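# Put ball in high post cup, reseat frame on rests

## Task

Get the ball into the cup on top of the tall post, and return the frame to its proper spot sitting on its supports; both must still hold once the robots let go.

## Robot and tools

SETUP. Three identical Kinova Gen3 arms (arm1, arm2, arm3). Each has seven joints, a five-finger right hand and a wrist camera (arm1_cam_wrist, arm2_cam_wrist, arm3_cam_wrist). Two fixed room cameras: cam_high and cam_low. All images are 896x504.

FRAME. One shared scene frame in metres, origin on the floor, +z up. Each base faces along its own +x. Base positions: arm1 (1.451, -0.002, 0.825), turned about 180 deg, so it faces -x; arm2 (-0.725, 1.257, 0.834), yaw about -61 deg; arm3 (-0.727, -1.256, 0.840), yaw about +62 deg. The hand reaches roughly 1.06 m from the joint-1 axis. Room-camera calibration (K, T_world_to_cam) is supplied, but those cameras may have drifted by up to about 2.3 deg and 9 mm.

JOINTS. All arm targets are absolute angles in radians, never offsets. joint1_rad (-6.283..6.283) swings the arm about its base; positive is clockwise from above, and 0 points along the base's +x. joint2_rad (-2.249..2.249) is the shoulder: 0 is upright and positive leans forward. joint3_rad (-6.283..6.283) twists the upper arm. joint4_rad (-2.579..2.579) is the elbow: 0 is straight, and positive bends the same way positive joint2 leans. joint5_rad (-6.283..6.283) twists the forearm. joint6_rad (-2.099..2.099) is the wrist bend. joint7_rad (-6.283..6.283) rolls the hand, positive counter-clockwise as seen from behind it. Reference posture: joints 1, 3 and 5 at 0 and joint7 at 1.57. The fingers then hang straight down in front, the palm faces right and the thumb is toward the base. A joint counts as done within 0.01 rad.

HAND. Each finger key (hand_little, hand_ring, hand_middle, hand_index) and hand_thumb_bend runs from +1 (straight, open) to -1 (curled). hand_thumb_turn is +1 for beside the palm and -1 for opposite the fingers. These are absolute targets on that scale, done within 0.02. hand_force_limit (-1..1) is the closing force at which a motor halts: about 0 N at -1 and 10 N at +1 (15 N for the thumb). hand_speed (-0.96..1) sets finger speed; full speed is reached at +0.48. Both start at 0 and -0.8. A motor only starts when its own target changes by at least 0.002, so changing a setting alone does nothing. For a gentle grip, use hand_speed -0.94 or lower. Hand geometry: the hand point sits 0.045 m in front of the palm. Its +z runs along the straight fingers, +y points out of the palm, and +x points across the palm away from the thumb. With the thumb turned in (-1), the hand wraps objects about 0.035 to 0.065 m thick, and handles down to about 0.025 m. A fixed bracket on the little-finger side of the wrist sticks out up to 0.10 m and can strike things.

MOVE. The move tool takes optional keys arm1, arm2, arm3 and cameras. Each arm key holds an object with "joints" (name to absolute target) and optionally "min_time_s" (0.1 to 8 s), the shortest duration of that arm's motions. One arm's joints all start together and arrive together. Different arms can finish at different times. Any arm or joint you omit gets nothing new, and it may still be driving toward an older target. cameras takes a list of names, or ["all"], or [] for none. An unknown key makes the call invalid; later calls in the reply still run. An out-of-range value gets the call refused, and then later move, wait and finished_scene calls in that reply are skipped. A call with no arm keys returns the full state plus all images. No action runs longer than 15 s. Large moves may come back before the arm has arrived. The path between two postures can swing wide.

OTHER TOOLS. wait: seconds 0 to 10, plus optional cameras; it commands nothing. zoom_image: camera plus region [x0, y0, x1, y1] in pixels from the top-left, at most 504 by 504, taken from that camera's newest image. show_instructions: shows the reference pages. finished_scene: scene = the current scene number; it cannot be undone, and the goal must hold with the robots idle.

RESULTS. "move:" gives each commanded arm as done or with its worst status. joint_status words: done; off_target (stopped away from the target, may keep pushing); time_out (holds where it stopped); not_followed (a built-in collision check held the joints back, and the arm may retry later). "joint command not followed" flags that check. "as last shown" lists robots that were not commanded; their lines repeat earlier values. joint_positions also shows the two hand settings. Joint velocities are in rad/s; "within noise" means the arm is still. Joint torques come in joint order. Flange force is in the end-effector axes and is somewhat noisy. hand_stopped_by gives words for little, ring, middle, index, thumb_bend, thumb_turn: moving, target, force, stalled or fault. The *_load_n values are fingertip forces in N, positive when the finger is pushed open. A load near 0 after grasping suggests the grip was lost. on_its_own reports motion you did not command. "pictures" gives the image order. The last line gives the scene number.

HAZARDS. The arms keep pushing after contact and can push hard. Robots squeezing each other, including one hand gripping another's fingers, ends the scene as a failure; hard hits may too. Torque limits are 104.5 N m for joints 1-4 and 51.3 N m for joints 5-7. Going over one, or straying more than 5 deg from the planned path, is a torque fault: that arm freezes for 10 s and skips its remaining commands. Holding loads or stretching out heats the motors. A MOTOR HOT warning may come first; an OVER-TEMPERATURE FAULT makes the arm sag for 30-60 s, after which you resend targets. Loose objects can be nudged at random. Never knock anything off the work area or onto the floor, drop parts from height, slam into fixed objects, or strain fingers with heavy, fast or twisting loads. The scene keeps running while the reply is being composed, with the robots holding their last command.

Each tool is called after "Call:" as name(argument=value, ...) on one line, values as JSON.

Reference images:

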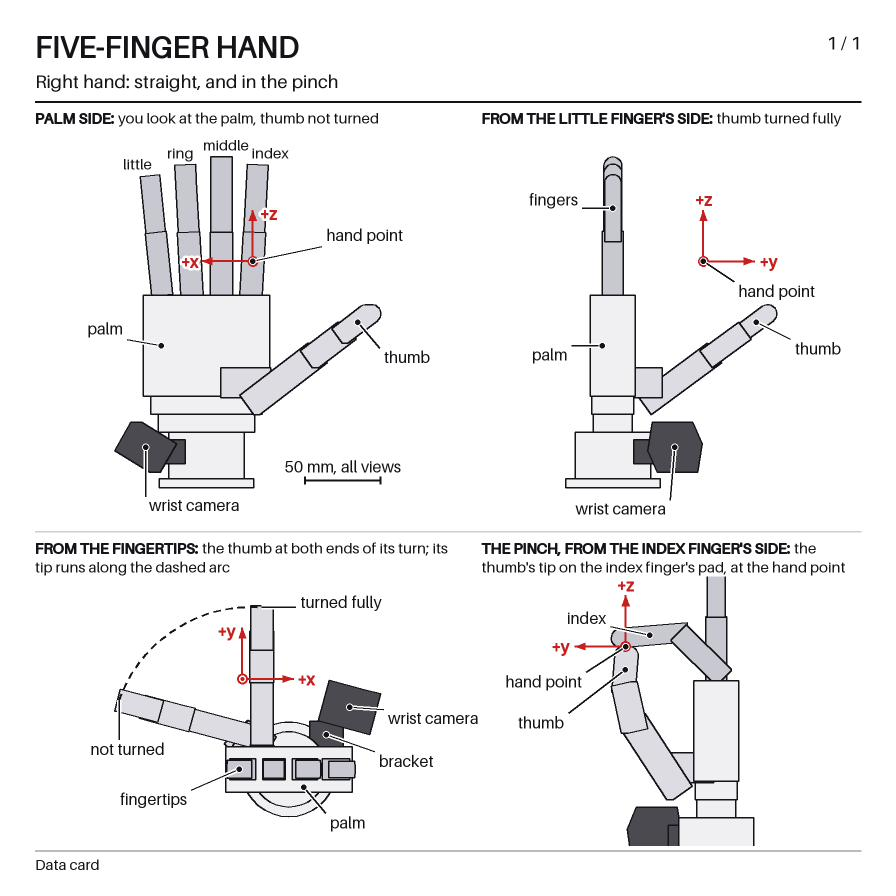

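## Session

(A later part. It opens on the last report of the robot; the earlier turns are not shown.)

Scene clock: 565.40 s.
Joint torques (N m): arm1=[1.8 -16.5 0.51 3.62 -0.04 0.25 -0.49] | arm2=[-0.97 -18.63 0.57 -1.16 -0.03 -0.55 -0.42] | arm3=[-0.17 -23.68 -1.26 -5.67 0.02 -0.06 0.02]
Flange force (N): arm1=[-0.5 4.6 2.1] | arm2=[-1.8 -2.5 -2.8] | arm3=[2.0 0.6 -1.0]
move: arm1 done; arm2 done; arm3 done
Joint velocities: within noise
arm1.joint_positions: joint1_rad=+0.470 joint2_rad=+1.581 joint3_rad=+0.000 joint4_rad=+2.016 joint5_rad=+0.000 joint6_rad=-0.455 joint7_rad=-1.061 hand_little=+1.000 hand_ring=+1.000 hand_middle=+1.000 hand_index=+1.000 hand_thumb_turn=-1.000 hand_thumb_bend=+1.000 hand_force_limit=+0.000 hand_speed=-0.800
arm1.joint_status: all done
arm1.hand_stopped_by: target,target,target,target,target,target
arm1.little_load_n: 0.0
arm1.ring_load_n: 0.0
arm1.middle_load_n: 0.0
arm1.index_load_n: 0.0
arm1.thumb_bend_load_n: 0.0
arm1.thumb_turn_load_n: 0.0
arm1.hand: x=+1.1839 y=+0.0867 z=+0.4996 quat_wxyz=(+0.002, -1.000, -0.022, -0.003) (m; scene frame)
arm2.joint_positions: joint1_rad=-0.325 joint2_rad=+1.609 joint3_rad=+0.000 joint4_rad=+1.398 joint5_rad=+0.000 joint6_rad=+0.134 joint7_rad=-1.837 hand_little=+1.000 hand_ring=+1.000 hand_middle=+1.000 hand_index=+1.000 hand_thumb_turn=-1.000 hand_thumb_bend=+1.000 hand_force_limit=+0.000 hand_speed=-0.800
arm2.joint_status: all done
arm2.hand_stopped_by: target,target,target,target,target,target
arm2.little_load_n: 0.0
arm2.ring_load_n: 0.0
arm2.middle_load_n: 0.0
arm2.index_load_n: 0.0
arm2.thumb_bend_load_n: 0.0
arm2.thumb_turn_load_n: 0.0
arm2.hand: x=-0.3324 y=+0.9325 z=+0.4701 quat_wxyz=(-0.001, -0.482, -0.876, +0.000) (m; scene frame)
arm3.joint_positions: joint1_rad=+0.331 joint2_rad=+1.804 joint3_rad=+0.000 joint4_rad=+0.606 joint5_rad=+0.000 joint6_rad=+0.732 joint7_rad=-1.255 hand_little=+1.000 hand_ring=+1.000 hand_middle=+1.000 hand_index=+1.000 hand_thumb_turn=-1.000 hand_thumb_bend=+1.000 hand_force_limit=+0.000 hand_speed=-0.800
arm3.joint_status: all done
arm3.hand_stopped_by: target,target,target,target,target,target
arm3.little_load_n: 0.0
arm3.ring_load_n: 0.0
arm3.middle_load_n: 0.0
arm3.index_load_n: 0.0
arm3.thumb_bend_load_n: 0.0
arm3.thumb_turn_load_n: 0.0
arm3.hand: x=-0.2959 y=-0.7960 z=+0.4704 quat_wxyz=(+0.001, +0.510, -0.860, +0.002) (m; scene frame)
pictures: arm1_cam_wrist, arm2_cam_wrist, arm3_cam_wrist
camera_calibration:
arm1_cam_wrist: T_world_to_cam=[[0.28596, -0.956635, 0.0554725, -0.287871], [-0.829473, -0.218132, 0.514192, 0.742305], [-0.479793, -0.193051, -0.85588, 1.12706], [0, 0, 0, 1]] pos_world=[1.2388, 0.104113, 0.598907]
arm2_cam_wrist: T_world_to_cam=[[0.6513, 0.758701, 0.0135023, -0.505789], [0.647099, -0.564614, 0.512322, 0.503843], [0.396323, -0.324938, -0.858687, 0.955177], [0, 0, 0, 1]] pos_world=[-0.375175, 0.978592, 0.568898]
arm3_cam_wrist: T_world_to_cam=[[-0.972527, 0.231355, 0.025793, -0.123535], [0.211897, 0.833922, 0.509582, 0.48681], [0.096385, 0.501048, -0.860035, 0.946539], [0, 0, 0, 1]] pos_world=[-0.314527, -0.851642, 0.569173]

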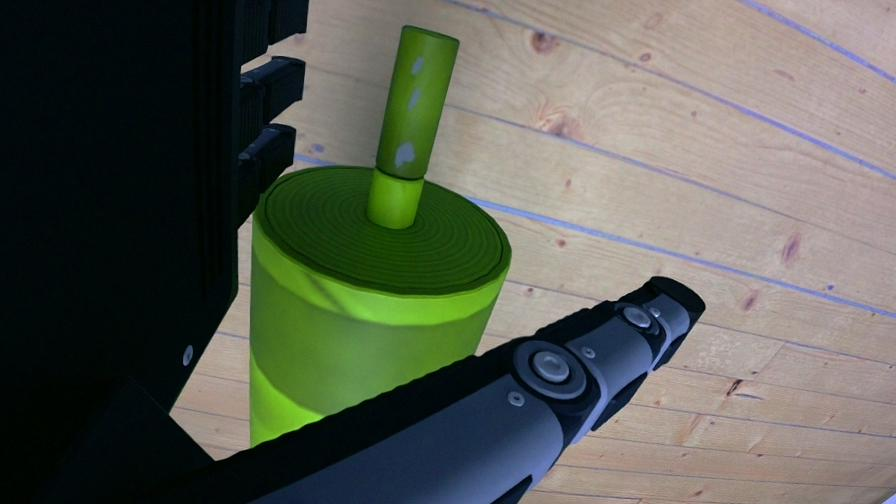

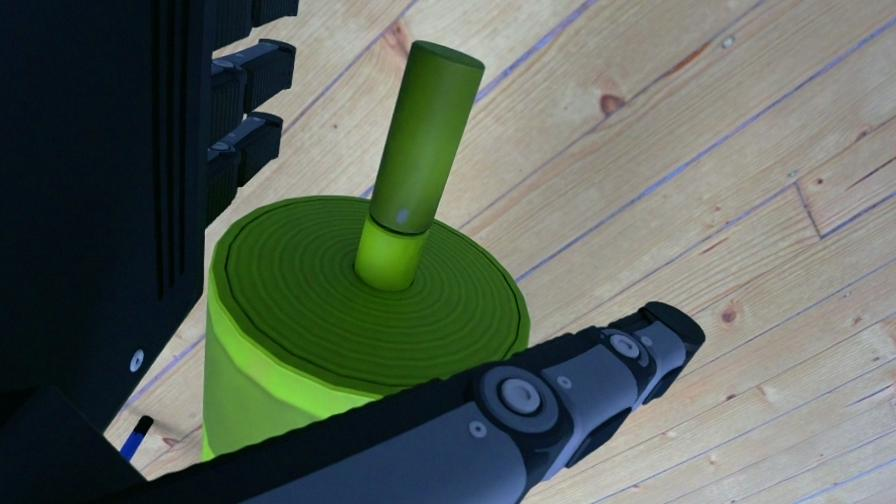

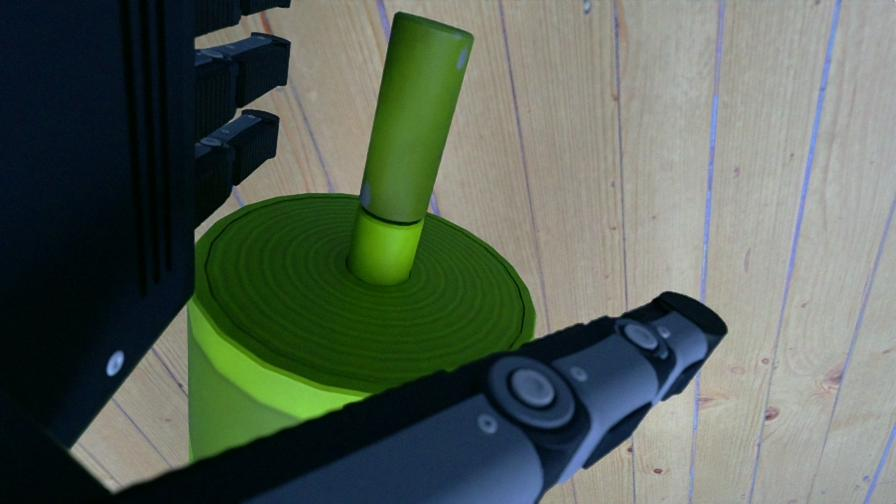

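Call:
move(arm1={"joints": {"joint1_rad": 0.4729, "joint2_rad": 1.7019, "joint3_rad": 0, "joint4_rad": 1.8782, "joint5_rad": 0, "joint6_rad": -0.4385, "joint7_rad": -1.0583}, "min_time_s": 2.5}, arm2={"joints": {"joint1_rad": -0.3308, "joint2_rad": 1.665, "joint3_rad": 0, "joint4_rad": 1.336, "joint5_rad": 0, "joint6_rad": 0.1406, "joint7_rad": -1.8433}, "min_time_s": 2}, arm3={"joints": {"joint1_rad": 0.3308, "joint2_rad": 1.8804, "joint3_rad": 0, "joint4_rad": 0.4914, "joint5_rad": 0, "joint6_rad": 0.7698, "joint7_rad": -1.2552}, "min_time_s": 2}, cameras=["arm1_cam_wrist", "arm2_cam_wrist", "arm3_cam_wrist"])

Scene clock: 640.10 s.
Joint torques (N m): arm1=[1.82 -16.51 0.52 3.46 -0.03 0.3 -0.5] | arm2=[-0.97 -18.69 0.56 -1.17 -0.06 -0.55 -0.38] | arm3=[-0.15 -23.45 -1.28 -5.89 -0.01 -0.05 0.04]
Flange force (N): arm1=[-0.4 4.8 1.9] | arm2=[-2.0 -2.4 -2.5] | arm3=no reading
move: arm1 done; arm2 done; arm3 done
Joint velocities: within noise
arm1.joint_positions: joint1_rad=+0.473 joint2_rad=+1.702 joint3_rad=+0.000 joint4_rad=+1.878 joint5_rad=+0.000 joint6_rad=-0.438 joint7_rad=-1.058 hand_little=+1.000 hand_ring=+1.000 hand_middle=+1.000 hand_index=+1.000 hand_thumb_turn=-1.000 hand_thumb_bend=+1.000 hand_force_limit=+0.000 hand_speed=-0.800
arm1.joint_status: all done
arm1.hand_stopped_by: target,target,target,target,target,target
arm1.little_load_n: 0.0
arm1.ring_load_n: 0.0
arm1.middle_load_n: 0.0
arm1.index_load_n: 0.0
arm1.thumb_bend_load_n: 0.0
arm1.thumb_turn_load_n: 0.0
arm1.hand: x=+1.1836 y=+0.0882 z=+0.4466 quat_wxyz=(+0.002, -1.000, -0.022, -0.003) (m; scene frame)
arm2.joint_positions: joint1_rad=-0.331 joint2_rad=+1.665 joint3_rad=+0.000 joint4_rad=+1.336 joint5_rad=+0.000 joint6_rad=+0.141 joint7_rad=-1.843 hand_little=+1.000 hand_ring=+1.000 hand_middle=+1.000 hand_index=+1.000 hand_thumb_turn=-1.000 hand_thumb_bend=+1.000 hand_force_limit=+0.000 hand_speed=-0.800
arm2.joint_status: all done
arm2.hand_stopped_by: target,target,target,target,target,target
arm2.little_load_n: 0.0
arm2.ring_load_n: 0.0
arm2.middle_load_n: 0.0
arm2.index_load_n: 0.0
arm2.thumb_bend_load_n: 0.0
arm2.thumb_turn_load_n: 0.0
arm2.hand: x=-0.3301 y=+0.9342 z=+0.4470 quat_wxyz=(-0.001, -0.482, -0.876, +0.000) (m; scene frame)
arm3.joint_positions: joint1_rad=+0.331 joint2_rad=+1.880 joint3_rad=+0.000 joint4_rad=+0.491 joint5_rad=+0.000 joint6_rad=+0.770 joint7_rad=-1.255 hand_little=+1.000 hand_ring=+1.000 hand_middle=+1.000 hand_index=+1.000 hand_thumb_turn=-1.000 hand_thumb_bend=+1.000 hand_force_limit=+0.000 hand_speed=-0.800
arm3.joint_status: all done
arm3.hand_stopped_by: target,target,target,target,target,target
arm3.little_load_n: 0.0
arm3.ring_load_n: 0.0
arm3.middle_load_n: 0.0
arm3.index_load_n: 0.0
arm3.thumb_bend_load_n: 0.0
arm3.thumb_turn_load_n: 0.0
arm3.hand: x=-0.2959 y=-0.7961 z=+0.4473 quat_wxyz=(+0.001, +0.510, -0.860, +0.002) (m; scene frame)
pictures: arm1_cam_wrist, arm2_cam_wrist, arm3_cam_wrist
camera_calibration:
arm1_cam_wrist: T_world_to_cam=[[0.285871, -0.95666, 0.0554952, -0.283406], [-0.829459, -0.218029, 0.514258, 0.769549], [-0.47987, -0.193043, -0.855838, 1.08189], [0, 0, 0, 1]] pos_world=[1.2385, 0.105513, 0.545907]
arm2_cam_wrist: T_world_to_cam=[[0.651349, 0.758658, 0.0135402, -0.50816], [0.64707, -0.564688, 0.512277, 0.5153], [0.396289, -0.32491, -0.858714, 0.934996], [0, 0, 0, 1]] pos_world=[-0.372975, 0.980292, 0.545798]
arm3_cam_wrist: T_world_to_cam=[[-0.972527, 0.231355, 0.025793, -0.122916], [0.211897, 0.833922, 0.509582, 0.498665], [0.096385, 0.501048, -0.860035, 0.926722], [0, 0, 0, 1]] pos_world=[-0.314527, -0.851742, 0.546073]

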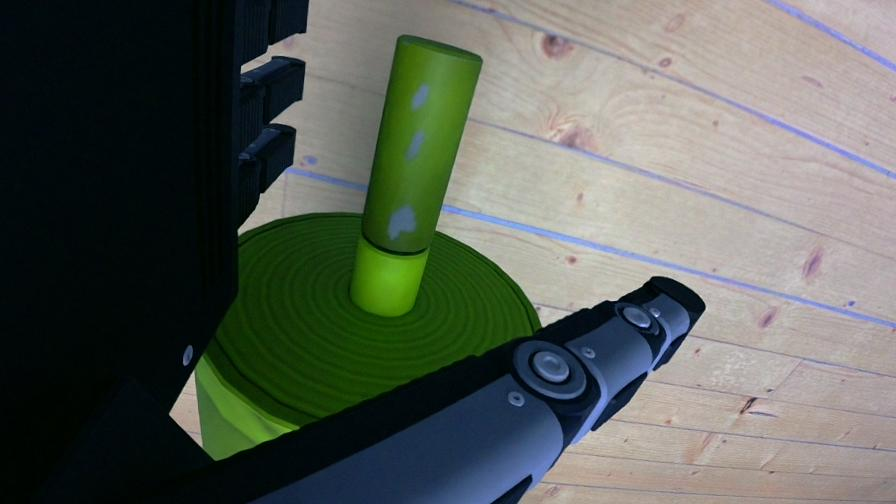

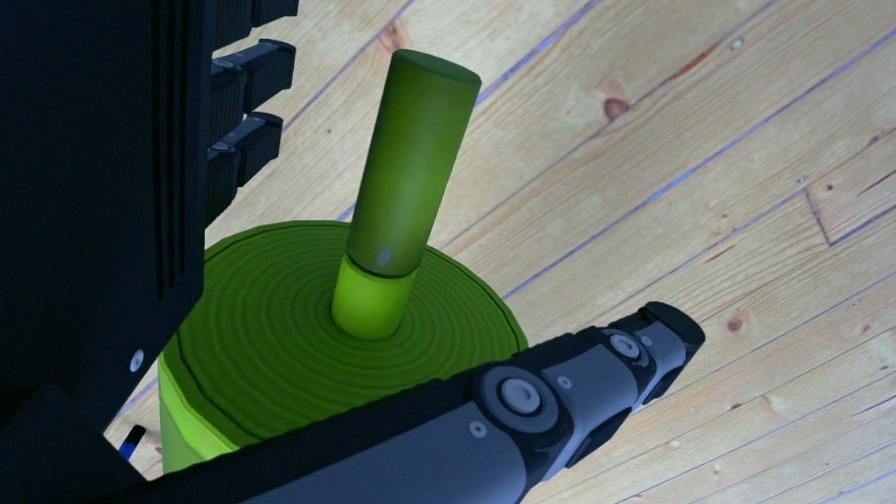

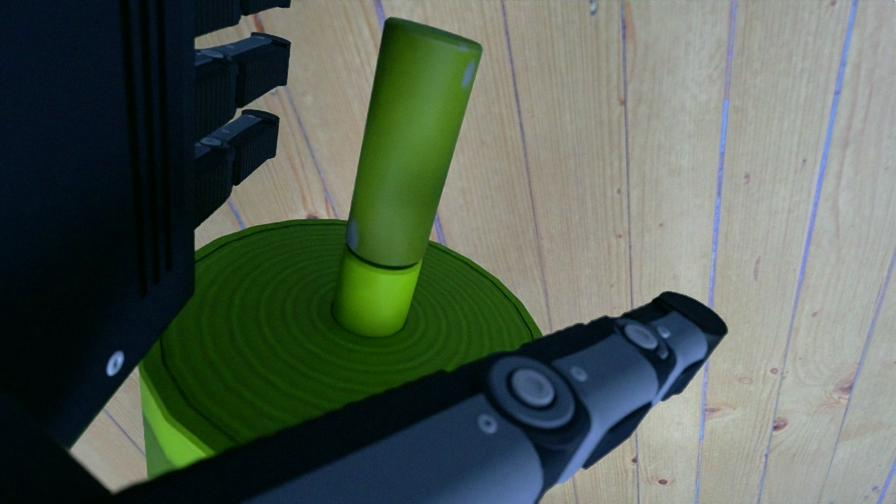

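Call:
move(arm1={"joints": {"hand_speed": -0.6, "hand_index": 0.2, "hand_middle": 0.2, "hand_ring": 0.2, "hand_thumb_bend": 0.35}}, arm2={"joints": {"hand_speed": -0.6, "hand_index": 0.2, "hand_middle": 0.2, "hand_ring": 0.2, "hand_thumb_bend": 0.35}}, arm3={"joints": {"hand_speed": -0.6, "hand_index": 0.2, "hand_middle": 0.2, "hand_ring": 0.2, "hand_thumb_bend": 0.35}}, cameras=["arm1_cam_wrist", "arm2_cam_wrist", "arm3_cam_wrist"])

Scene clock: 660.33 s.
Joint torques (N m): arm1=[1.83 -16.48 0.5 3.42 -0.03 0.27 -0.5] | arm2=[-1.05 -18.63 0.46 -1.19 -0.03 -0.53 -0.4] | arm3=[-0.21 -23.52 -1.29 -5.88 0.02 -0.01 -0.01]
Flange force (N): arm1=[-0.4 4.8 1.8] | arm2=[-1.9 -2.6 -2.7] | arm3=no reading
move: arm1 done; arm2 done; arm3 done
Joint velocities: within noise
arm1.joint_positions: joint1_rad=+0.473 joint2_rad=+1.702 joint3_rad=+0.000 joint4_rad=+1.878 joint5_rad=+0.000 joint6_rad=-0.438 joint7_rad=-1.058 hand_little=+1.000 hand_ring=+0.200 hand_middle=+0.200 hand_index=+0.200 hand_thumb_turn=-1.000 hand_thumb_bend=+0.350 hand_force_limit=+0.000 hand_speed=-0.600
arm1.joint_status: all done
arm1.hand_stopped_by: target,target,target,target,target,target
arm1.little_load_n: 0.0
arm1.ring_load_n: 0.0
arm1.middle_load_n: 0.0
arm1.index_load_n: 0.0
arm1.thumb_bend_load_n: 0.0
arm1.thumb_turn_load_n: 0.0
arm1.hand: x=+1.1836 y=+0.0882 z=+0.4466 quat_wxyz=(+0.002, -1.000, -0.022, -0.003) (m; scene frame)
arm2.joint_positions: joint1_rad=-0.331 joint2_rad=+1.665 joint3_rad=+0.000 joint4_rad=+1.336 joint5_rad=+0.000 joint6_rad=+0.141 joint7_rad=-1.843 hand_little=+1.000 hand_ring=+0.200 hand_middle=+0.200 hand_index=+0.200 hand_thumb_turn=-1.000 hand_thumb_bend=+0.350 hand_force_limit=+0.000 hand_speed=-0.600
arm2.joint_status: all done
arm2.hand_stopped_by: target,target,target,target,target,target
arm2.little_load_n: 0.0
arm2.ring_load_n: 0.0
arm2.middle_load_n: 0.0
arm2.index_load_n: 0.0
arm2.thumb_bend_load_n: 0.0
arm2.thumb_turn_load_n: 0.0
arm2.hand: x=-0.3301 y=+0.9342 z=+0.4470 quat_wxyz=(-0.001, -0.482, -0.876, +0.000) (m; scene frame)
arm3.joint_positions: joint1_rad=+0.331 joint2_rad=+1.880 joint3_rad=+0.000 joint4_rad=+0.491 joint5_rad=+0.000 joint6_rad=+0.770 joint7_rad=-1.255 hand_little=+1.000 hand_ring=+0.200 hand_middle=+0.200 hand_index=+0.200 hand_thumb_turn=-1.000 hand_thumb_bend=+0.350 hand_force_limit=+0.000 hand_speed=-0.600
arm3.joint_status: all done
arm3.hand_stopped_by: target,target,target,target,target,target
arm3.little_load_n: 0.0
arm3.ring_load_n: 0.0
arm3.middle_load_n: 0.0
arm3.index_load_n: 0.0
arm3.thumb_bend_load_n: 0.5
arm3.thumb_turn_load_n: 0.0
arm3.hand: x=-0.2959 y=-0.7961 z=+0.4473 quat_wxyz=(+0.001, +0.510, -0.860, +0.002) (m; scene frame)
pictures: arm1_cam_wrist, arm2_cam_wrist, arm3_cam_wrist
camera_calibration:
arm1_cam_wrist: T_world_to_cam=[[0.285871, -0.95666, 0.0554952, -0.283435], [-0.829459, -0.218029, 0.514258, 0.769632], [-0.47987, -0.193043, -0.855838, 1.08194], [0, 0, 0, 1]] pos_world=[1.2386, 0.105513, 0.545907]
arm2_cam_wrist: T_world_to_cam=[[0.651349, 0.758658, 0.0135402, -0.50816], [0.64707, -0.564688, 0.512277, 0.5153], [0.396289, -0.32491, -0.858714, 0.934996], [0, 0, 0, 1]] pos_world=[-0.372975, 0.980292, 0.545798]
arm3_cam_wrist: T_world_to_cam=[[-0.972527, 0.231355, 0.025793, -0.122916], [0.211897, 0.833922, 0.509582, 0.498665], [0.096385, 0.501048, -0.860035, 0.926722], [0, 0, 0, 1]] pos_world=[-0.314527, -0.851742, 0.546073]

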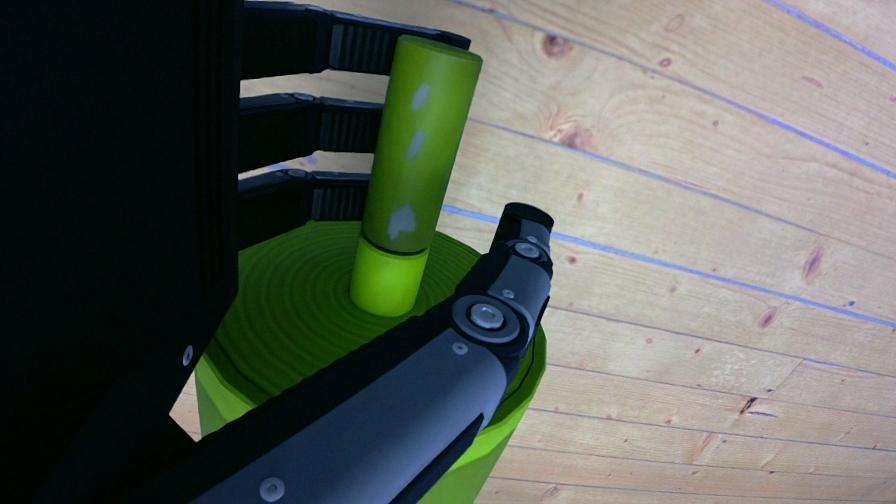

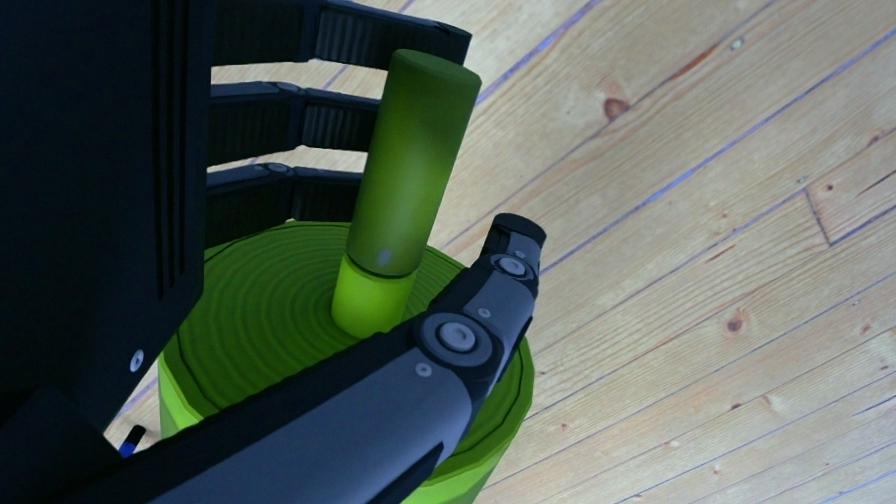

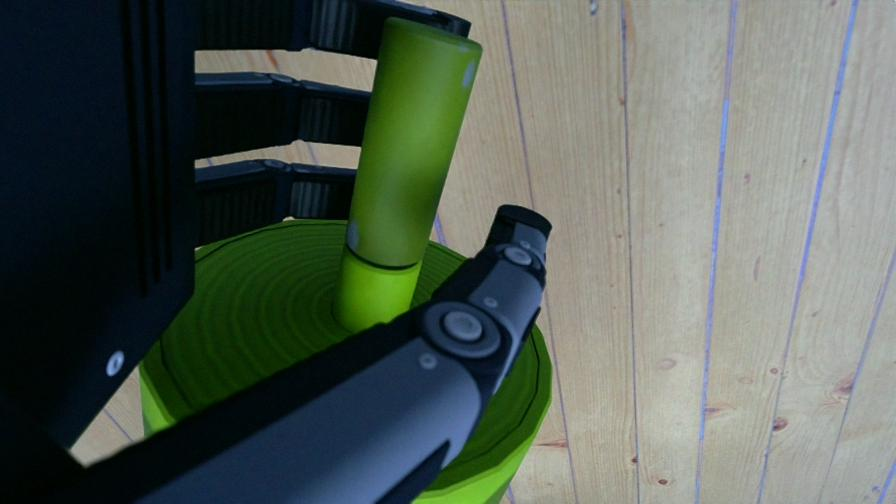

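Call:
move(arm1={"joints": {"hand_speed": -0.9, "hand_index": -0.6, "hand_middle": -0.6, "hand_ring": -0.6, "hand_thumb_bend": -0.5}}, arm2={"joints": {"hand_speed": -0.9, "hand_index": -0.6, "hand_middle": -0.6, "hand_ring": -0.6, "hand_thumb_bend": -0.5}}, arm3={"joints": {"hand_speed": -0.9, "hand_index": -0.6, "hand_middle": -0.6, "hand_ring": -0.6, "hand_thumb_bend": -0.5}}, cameras=["arm1_cam_wrist", "arm2_cam_wrist", "arm3_cam_wrist"])

Scene clock: 670.53 s.
Joint torques (N m): arm1=[1.9 -17.14 0.65 5.25 0.24 0.84 -0.34] | arm2=[0.06 -21.43 1.6 -1.72 -0.07 -0.77 -0.51] | arm3=[-1.38 -27.28 -2.42 -7.56 -0.68 -0.3 -0.01]
Flange force (N): arm1=[-2.1 4.7 7.9] | arm2=[-1.1 -0.6 2.7] | arm3=no reading
move: arm1 off_target; arm2 off_target; arm3 off_target
Joint velocities: within noise
arm1.joint_positions: joint1_rad=+0.473 joint2_rad=+1.702 joint3_rad=+0.000 joint4_rad=+1.878 joint5_rad=+0.000 joint6_rad=-0.438 joint7_rad=-1.058 hand_little=+1.000 hand_ring=-0.143 hand_middle=-0.161 hand_index=-0.170 hand_thumb_turn=-1.000 hand_thumb_bend=+0.149 hand_force_limit=+0.000 hand_speed=-0.900
arm1.joint_status: hand_ring off_target (ended at -0.143, target -0.600); hand_middle off_target (ended at -0.161, target -0.600); hand_index off_target (ended at -0.170, target -0.600); hand_thumb_bend off_target (ended at +0.149, target -0.500); the others done
arm1.hand_stopped_by: target,force,force,force,force,target
arm1.little_load_n: 0.0
arm1.ring_load_n: 0.5
arm1.middle_load_n: 3.0
arm1.index_load_n: 6.5
arm1.thumb_bend_load_n: 6.5
arm1.thumb_turn_load_n: 2.0
arm1.hand: x=+1.1836 y=+0.0882 z=+0.4466 quat_wxyz=(+0.002, -1.000, -0.022, -0.003) (m; scene frame)
arm2.joint_positions: joint1_rad=-0.331 joint2_rad=+1.665 joint3_rad=+0.000 joint4_rad=+1.336 joint5_rad=+0.000 joint6_rad=+0.141 joint7_rad=-1.843 hand_little=+1.000 hand_ring=-0.291 hand_middle=-0.254 hand_index=-0.282 hand_thumb_turn=-1.000 hand_thumb_bend=+0.175 hand_force_limit=+0.000 hand_speed=-0.900
arm2.joint_status: hand_ring off_target (ended at -0.291, target -0.600); hand_middle off_target (ended at -0.254, target -0.600); hand_index off_target (ended at -0.282, target -0.600); hand_thumb_bend off_target (ended at +0.175, target -0.500); the others done
arm2.hand_stopped_by: target,force,force,force,force,target
arm2.little_load_n: 0.0
arm2.ring_load_n: 5.5
arm2.middle_load_n: 6.5
arm2.index_load_n: 5.0
arm2.thumb_bend_load_n: 6.5
arm2.thumb_turn_load_n: 1.0
arm2.hand: x=-0.3301 y=+0.9342 z=+0.4470 quat_wxyz=(-0.001, -0.482, -0.876, +0.000) (m; scene frame)
arm3.joint_positions: joint1_rad=+0.331 joint2_rad=+1.880 joint3_rad=+0.000 joint4_rad=+0.491 joint5_rad=+0.000 joint6_rad=+0.770 joint7_rad=-1.255 hand_little=+1.000 hand_ring=-0.124 hand_middle=-0.152 hand_index=-0.161 hand_thumb_turn=-1.000 hand_thumb_bend=+0.173 hand_force_limit=+0.000 hand_speed=-0.900
arm3.joint_status: hand_ring off_target (ended at -0.124, target -0.600); hand_middle off_target (ended at -0.152, target -0.600); hand_index off_target (ended at -0.161, target -0.600); hand_thumb_bend off_target (ended at +0.173, target -0.500); the others done
arm3.hand_stopped_by: target,force,force,force,force,target
arm3.little_load_n: 0.0
arm3.ring_load_n: 0.0
arm3.middle_load_n: 3.5
arm3.index_load_n: 6.5
arm3.thumb_bend_load_n: 7.0
arm3.thumb_turn_load_n: 0.0
arm3.hand: x=-0.2959 y=-0.7961 z=+0.4473 quat_wxyz=(+0.001, +0.510, -0.860, +0.002) (m; scene frame)
pictures: arm1_cam_wrist, arm2_cam_wrist, arm3_cam_wrist
camera_calibration:
arm1_cam_wrist: T_world_to_cam=[[0.285871, -0.95666, 0.0554952, -0.283435], [-0.829459, -0.218029, 0.514258, 0.769632], [-0.47987, -0.193043, -0.855838, 1.08194], [0, 0, 0, 1]] pos_world=[1.2386, 0.105513, 0.545907]
arm2_cam_wrist: T_world_to_cam=[[0.651349, 0.758658, 0.0135402, -0.50816], [0.64707, -0.564688, 0.512277, 0.5153], [0.396289, -0.32491, -0.858714, 0.934996], [0, 0, 0, 1]] pos_world=[-0.372975, 0.980292, 0.545798]
arm3_cam_wrist: T_world_to_cam=[[-0.972527, 0.231355, 0.025793, -0.122916], [0.211897, 0.833922, 0.509582, 0.498665], [0.096385, 0.501048, -0.860035, 0.926722], [0, 0, 0, 1]] pos_world=[-0.314527, -0.851742, 0.546073]

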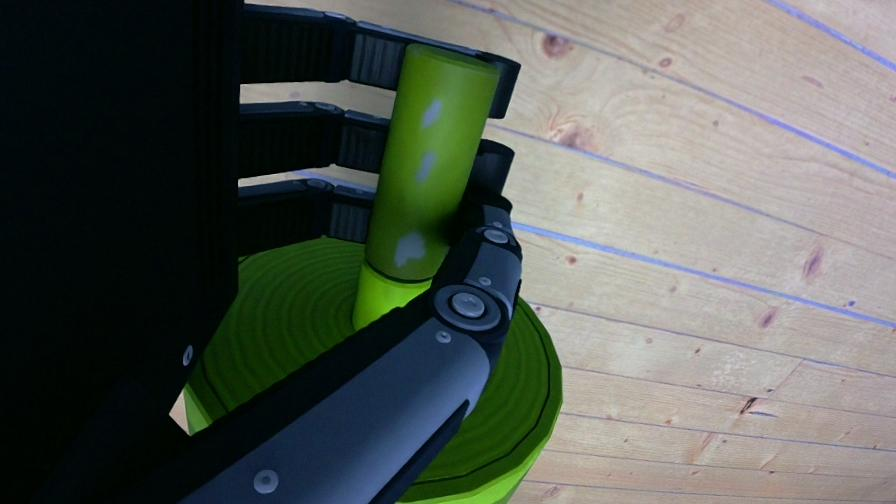

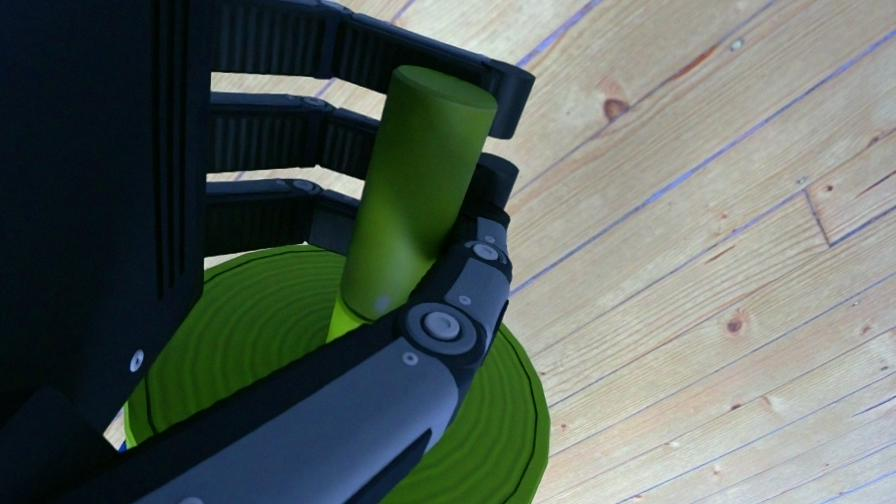

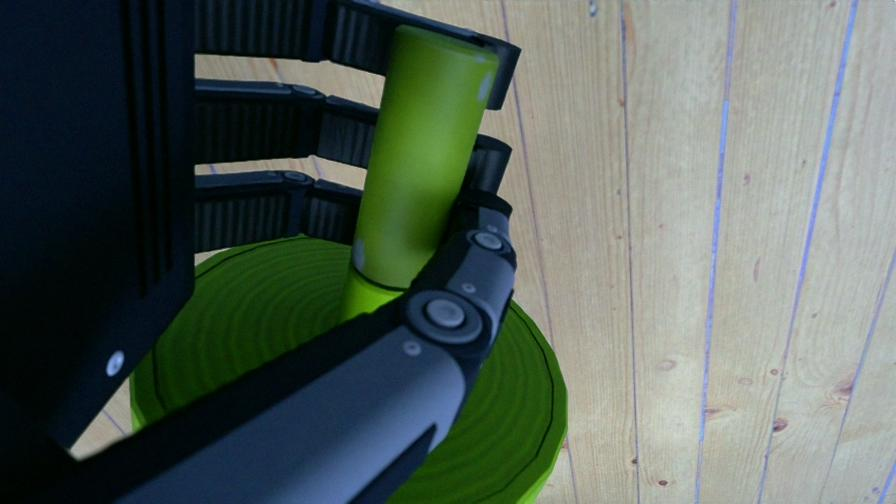

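Call:
move(arm1={"joints": {"joint1_rad": 0.4729, "joint2_rad": 1.6563, "joint3_rad": 0, "joint4_rad": 1.931, "joint5_rad": 0, "joint6_rad": -0.4457, "joint7_rad": -1.0583}, "min_time_s": 2}, arm2={"joints": {"joint1_rad": -0.3308, "joint2_rad": 1.6165, "joint3_rad": 0, "joint4_rad": 1.3886, "joint5_rad": 0, "joint6_rad": 0.1365, "joint7_rad": -1.8433}, "min_time_s": 2}, arm3={"joints": {"joint1_rad": 0.3308, "joint2_rad": 1.8134, "joint3_rad": 0, "joint4_rad": 0.5917, "joint5_rad": 0, "joint6_rad": 0.7365, "joint7_rad": -1.2552}, "min_time_s": 2}, cameras=["all"])

Scene clock: 733.43 s.
Joint torques (N m): arm1=[1.66 -17.7 0.07 4.96 0.29 0.58 -0.35] | arm2=[0.2 -21.79 1.8 -2.03 -0.17 -0.86 -0.59] | arm3=[-1.42 -28.28 -2.51 -8.07 -0.72 -0.75 -0.1]
Flange force (N): arm1=[-1.2 4.1 8.3] | arm2=[-0.3 -0.6 2.6] | arm3=[5.4 -0.5 3.8]
move: arm1 done; arm2 done; arm3 done
Joint velocities: within noise
arm1.joint_positions: joint1_rad=+0.473 joint2_rad=+1.656 joint3_rad=+0.000 joint4_rad=+1.931 joint5_rad=+0.000 joint6_rad=-0.446 joint7_rad=-1.058 hand_little=+1.000 hand_ring=-0.143 hand_middle=-0.161 hand_index=-0.170 hand_thumb_turn=-1.000 hand_thumb_bend=+0.149 hand_force_limit=+0.000 hand_speed=-0.900
arm1.joint_status: all done
arm1.hand_stopped_by: target,force,force,force,force,target
arm1.little_load_n: 0.0
arm1.ring_load_n: 0.0
arm1.middle_load_n: 3.0
arm1.index_load_n: 6.5
arm1.thumb_bend_load_n: 6.5
arm1.thumb_turn_load_n: 2.0
arm1.hand: x=+1.1834 y=+0.0881 z=+0.4666 quat_wxyz=(+0.002, -1.000, -0.022, -0.003) (m; scene frame)
arm2.joint_positions: joint1_rad=-0.331 joint2_rad=+1.617 joint3_rad=+0.000 joint4_rad=+1.389 joint5_rad=+0.000 joint6_rad=+0.137 joint7_rad=-1.843 hand_little=+1.000 hand_ring=-0.291 hand_middle=-0.254 hand_index=-0.282 hand_thumb_turn=-1.000 hand_thumb_bend=+0.175 hand_force_limit=+0.000 hand_speed=-0.900
arm2.joint_status: all done
arm2.hand_stopped_by: target,force,force,force,force,target
arm2.little_load_n: 0.0
arm2.ring_load_n: 6.0
arm2.middle_load_n: 7.0
arm2.index_load_n: 4.5
arm2.thumb_bend_load_n: 6.5
arm2.thumb_turn_load_n: 1.0
arm2.hand: x=-0.3300 y=+0.9342 z=+0.4671 quat_wxyz=(-0.001, -0.482, -0.876, +0.000) (m; scene frame)
arm3.joint_positions: joint1_rad=+0.331 joint2_rad=+1.813 joint3_rad=+0.000 joint4_rad=+0.592 joint5_rad=+0.000 joint6_rad=+0.737 joint7_rad=-1.255 hand_little=+1.000 hand_ring=-0.124 hand_middle=-0.152 hand_index=-0.161 hand_thumb_turn=-1.000 hand_thumb_bend=+0.173 hand_force_limit=+0.000 hand_speed=-0.900
arm3.joint_status: all done
arm3.hand_stopped_by: target,force,force,force,force,target
arm3.little_load_n: 0.0
arm3.ring_load_n: 0.0
arm3.middle_load_n: 3.5
arm3.index_load_n: 6.0
arm3.thumb_bend_load_n: 7.0
arm3.thumb_turn_load_n: -0.5
arm3.hand: x=-0.2958 y=-0.7959 z=+0.4673 quat_wxyz=(+0.001, +0.510, -0.860, +0.002) (m; scene frame)
pictures: arm1_cam_wrist, arm2_cam_wrist, arm3_cam_wrist, cam_high, cam_low
camera_calibration:
arm1_cam_wrist: T_world_to_cam=[[0.28596, -0.956635, 0.0554725, -0.284683], [-0.829473, -0.218132, 0.514192, 0.759225], [-0.479793, -0.193051, -0.85588, 1.09887], [0, 0, 0, 1]] pos_world=[1.2384, 0.105413, 0.565907]
arm2_cam_wrist: T_world_to_cam=[[0.65132, 0.758682, 0.013606, -0.50857], [0.647092, -0.564707, 0.512229, 0.504942], [0.396302, -0.32482, -0.858741, 0.952236], [0, 0, 0, 1]] pos_world=[-0.372875, 0.980292, 0.565998]
arm3_cam_wrist: T_world_to_cam=[[-0.972502, 0.231456, 0.0258532, -0.123396], [0.212014, 0.833894, 0.509579, 0.488404], [0.0963862, 0.501048, -0.860035, 0.943873], [0, 0, 0, 1]] pos_world=[-0.314527, -0.851642, 0.566074]

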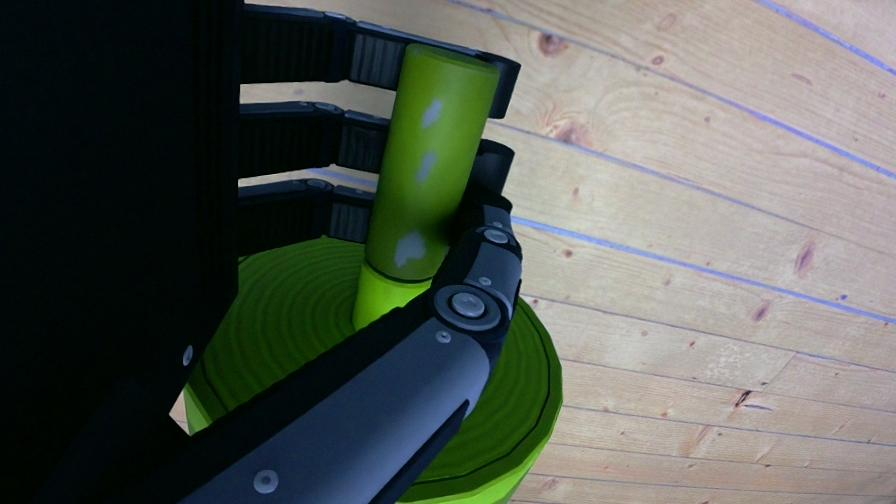

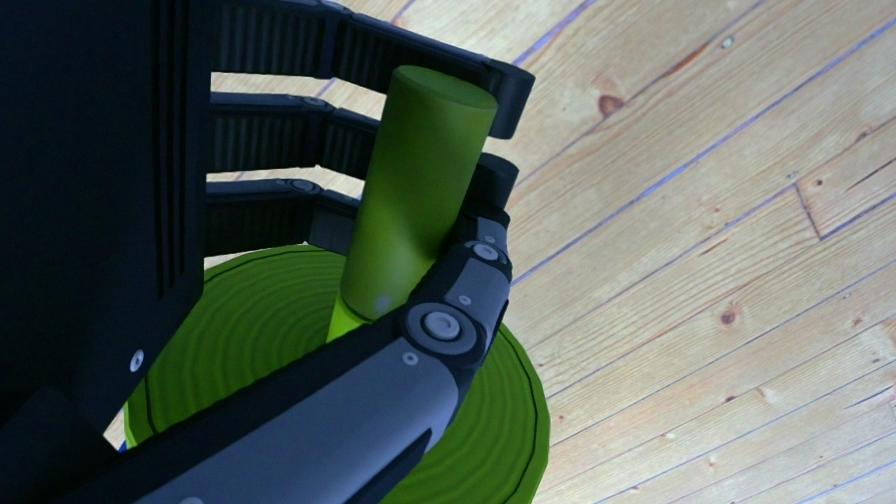

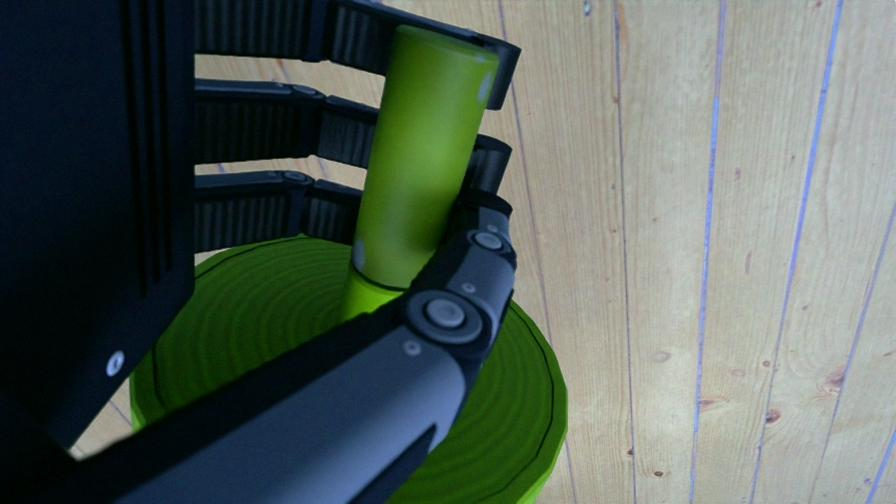

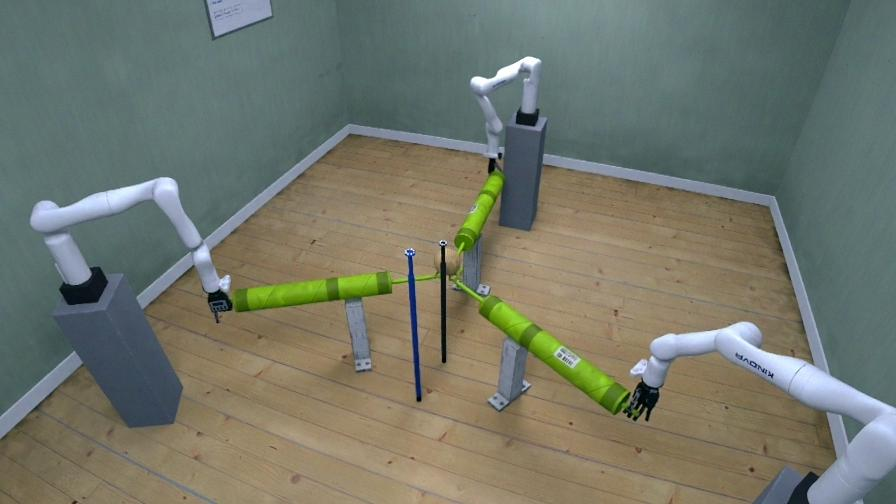

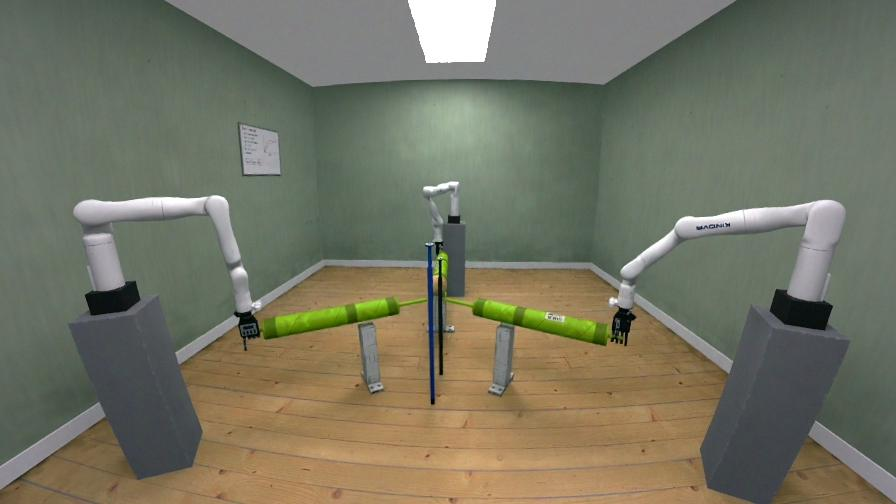

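Call:
zoom_image(camera="cam_low", region=[380, 230, 500, 350])

Call:
zoom_image(camera="cam_high", region=[330, 220, 530, 350])

Scaled by 4.200.

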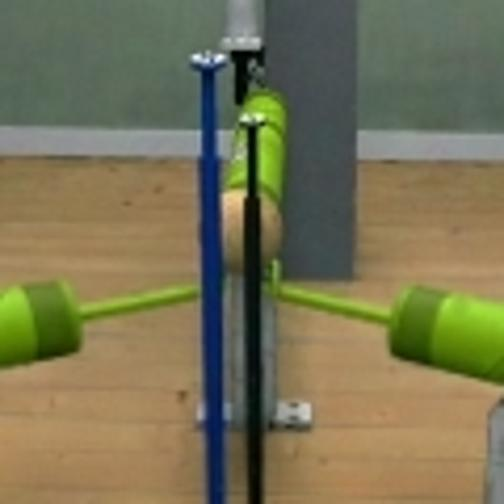

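Scaled by 2.520.

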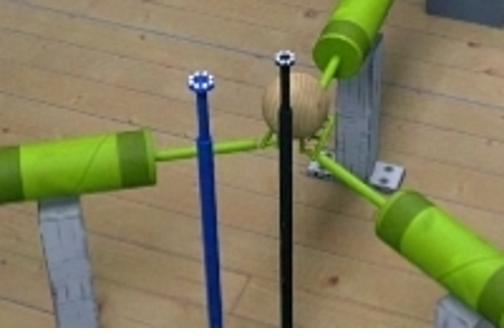

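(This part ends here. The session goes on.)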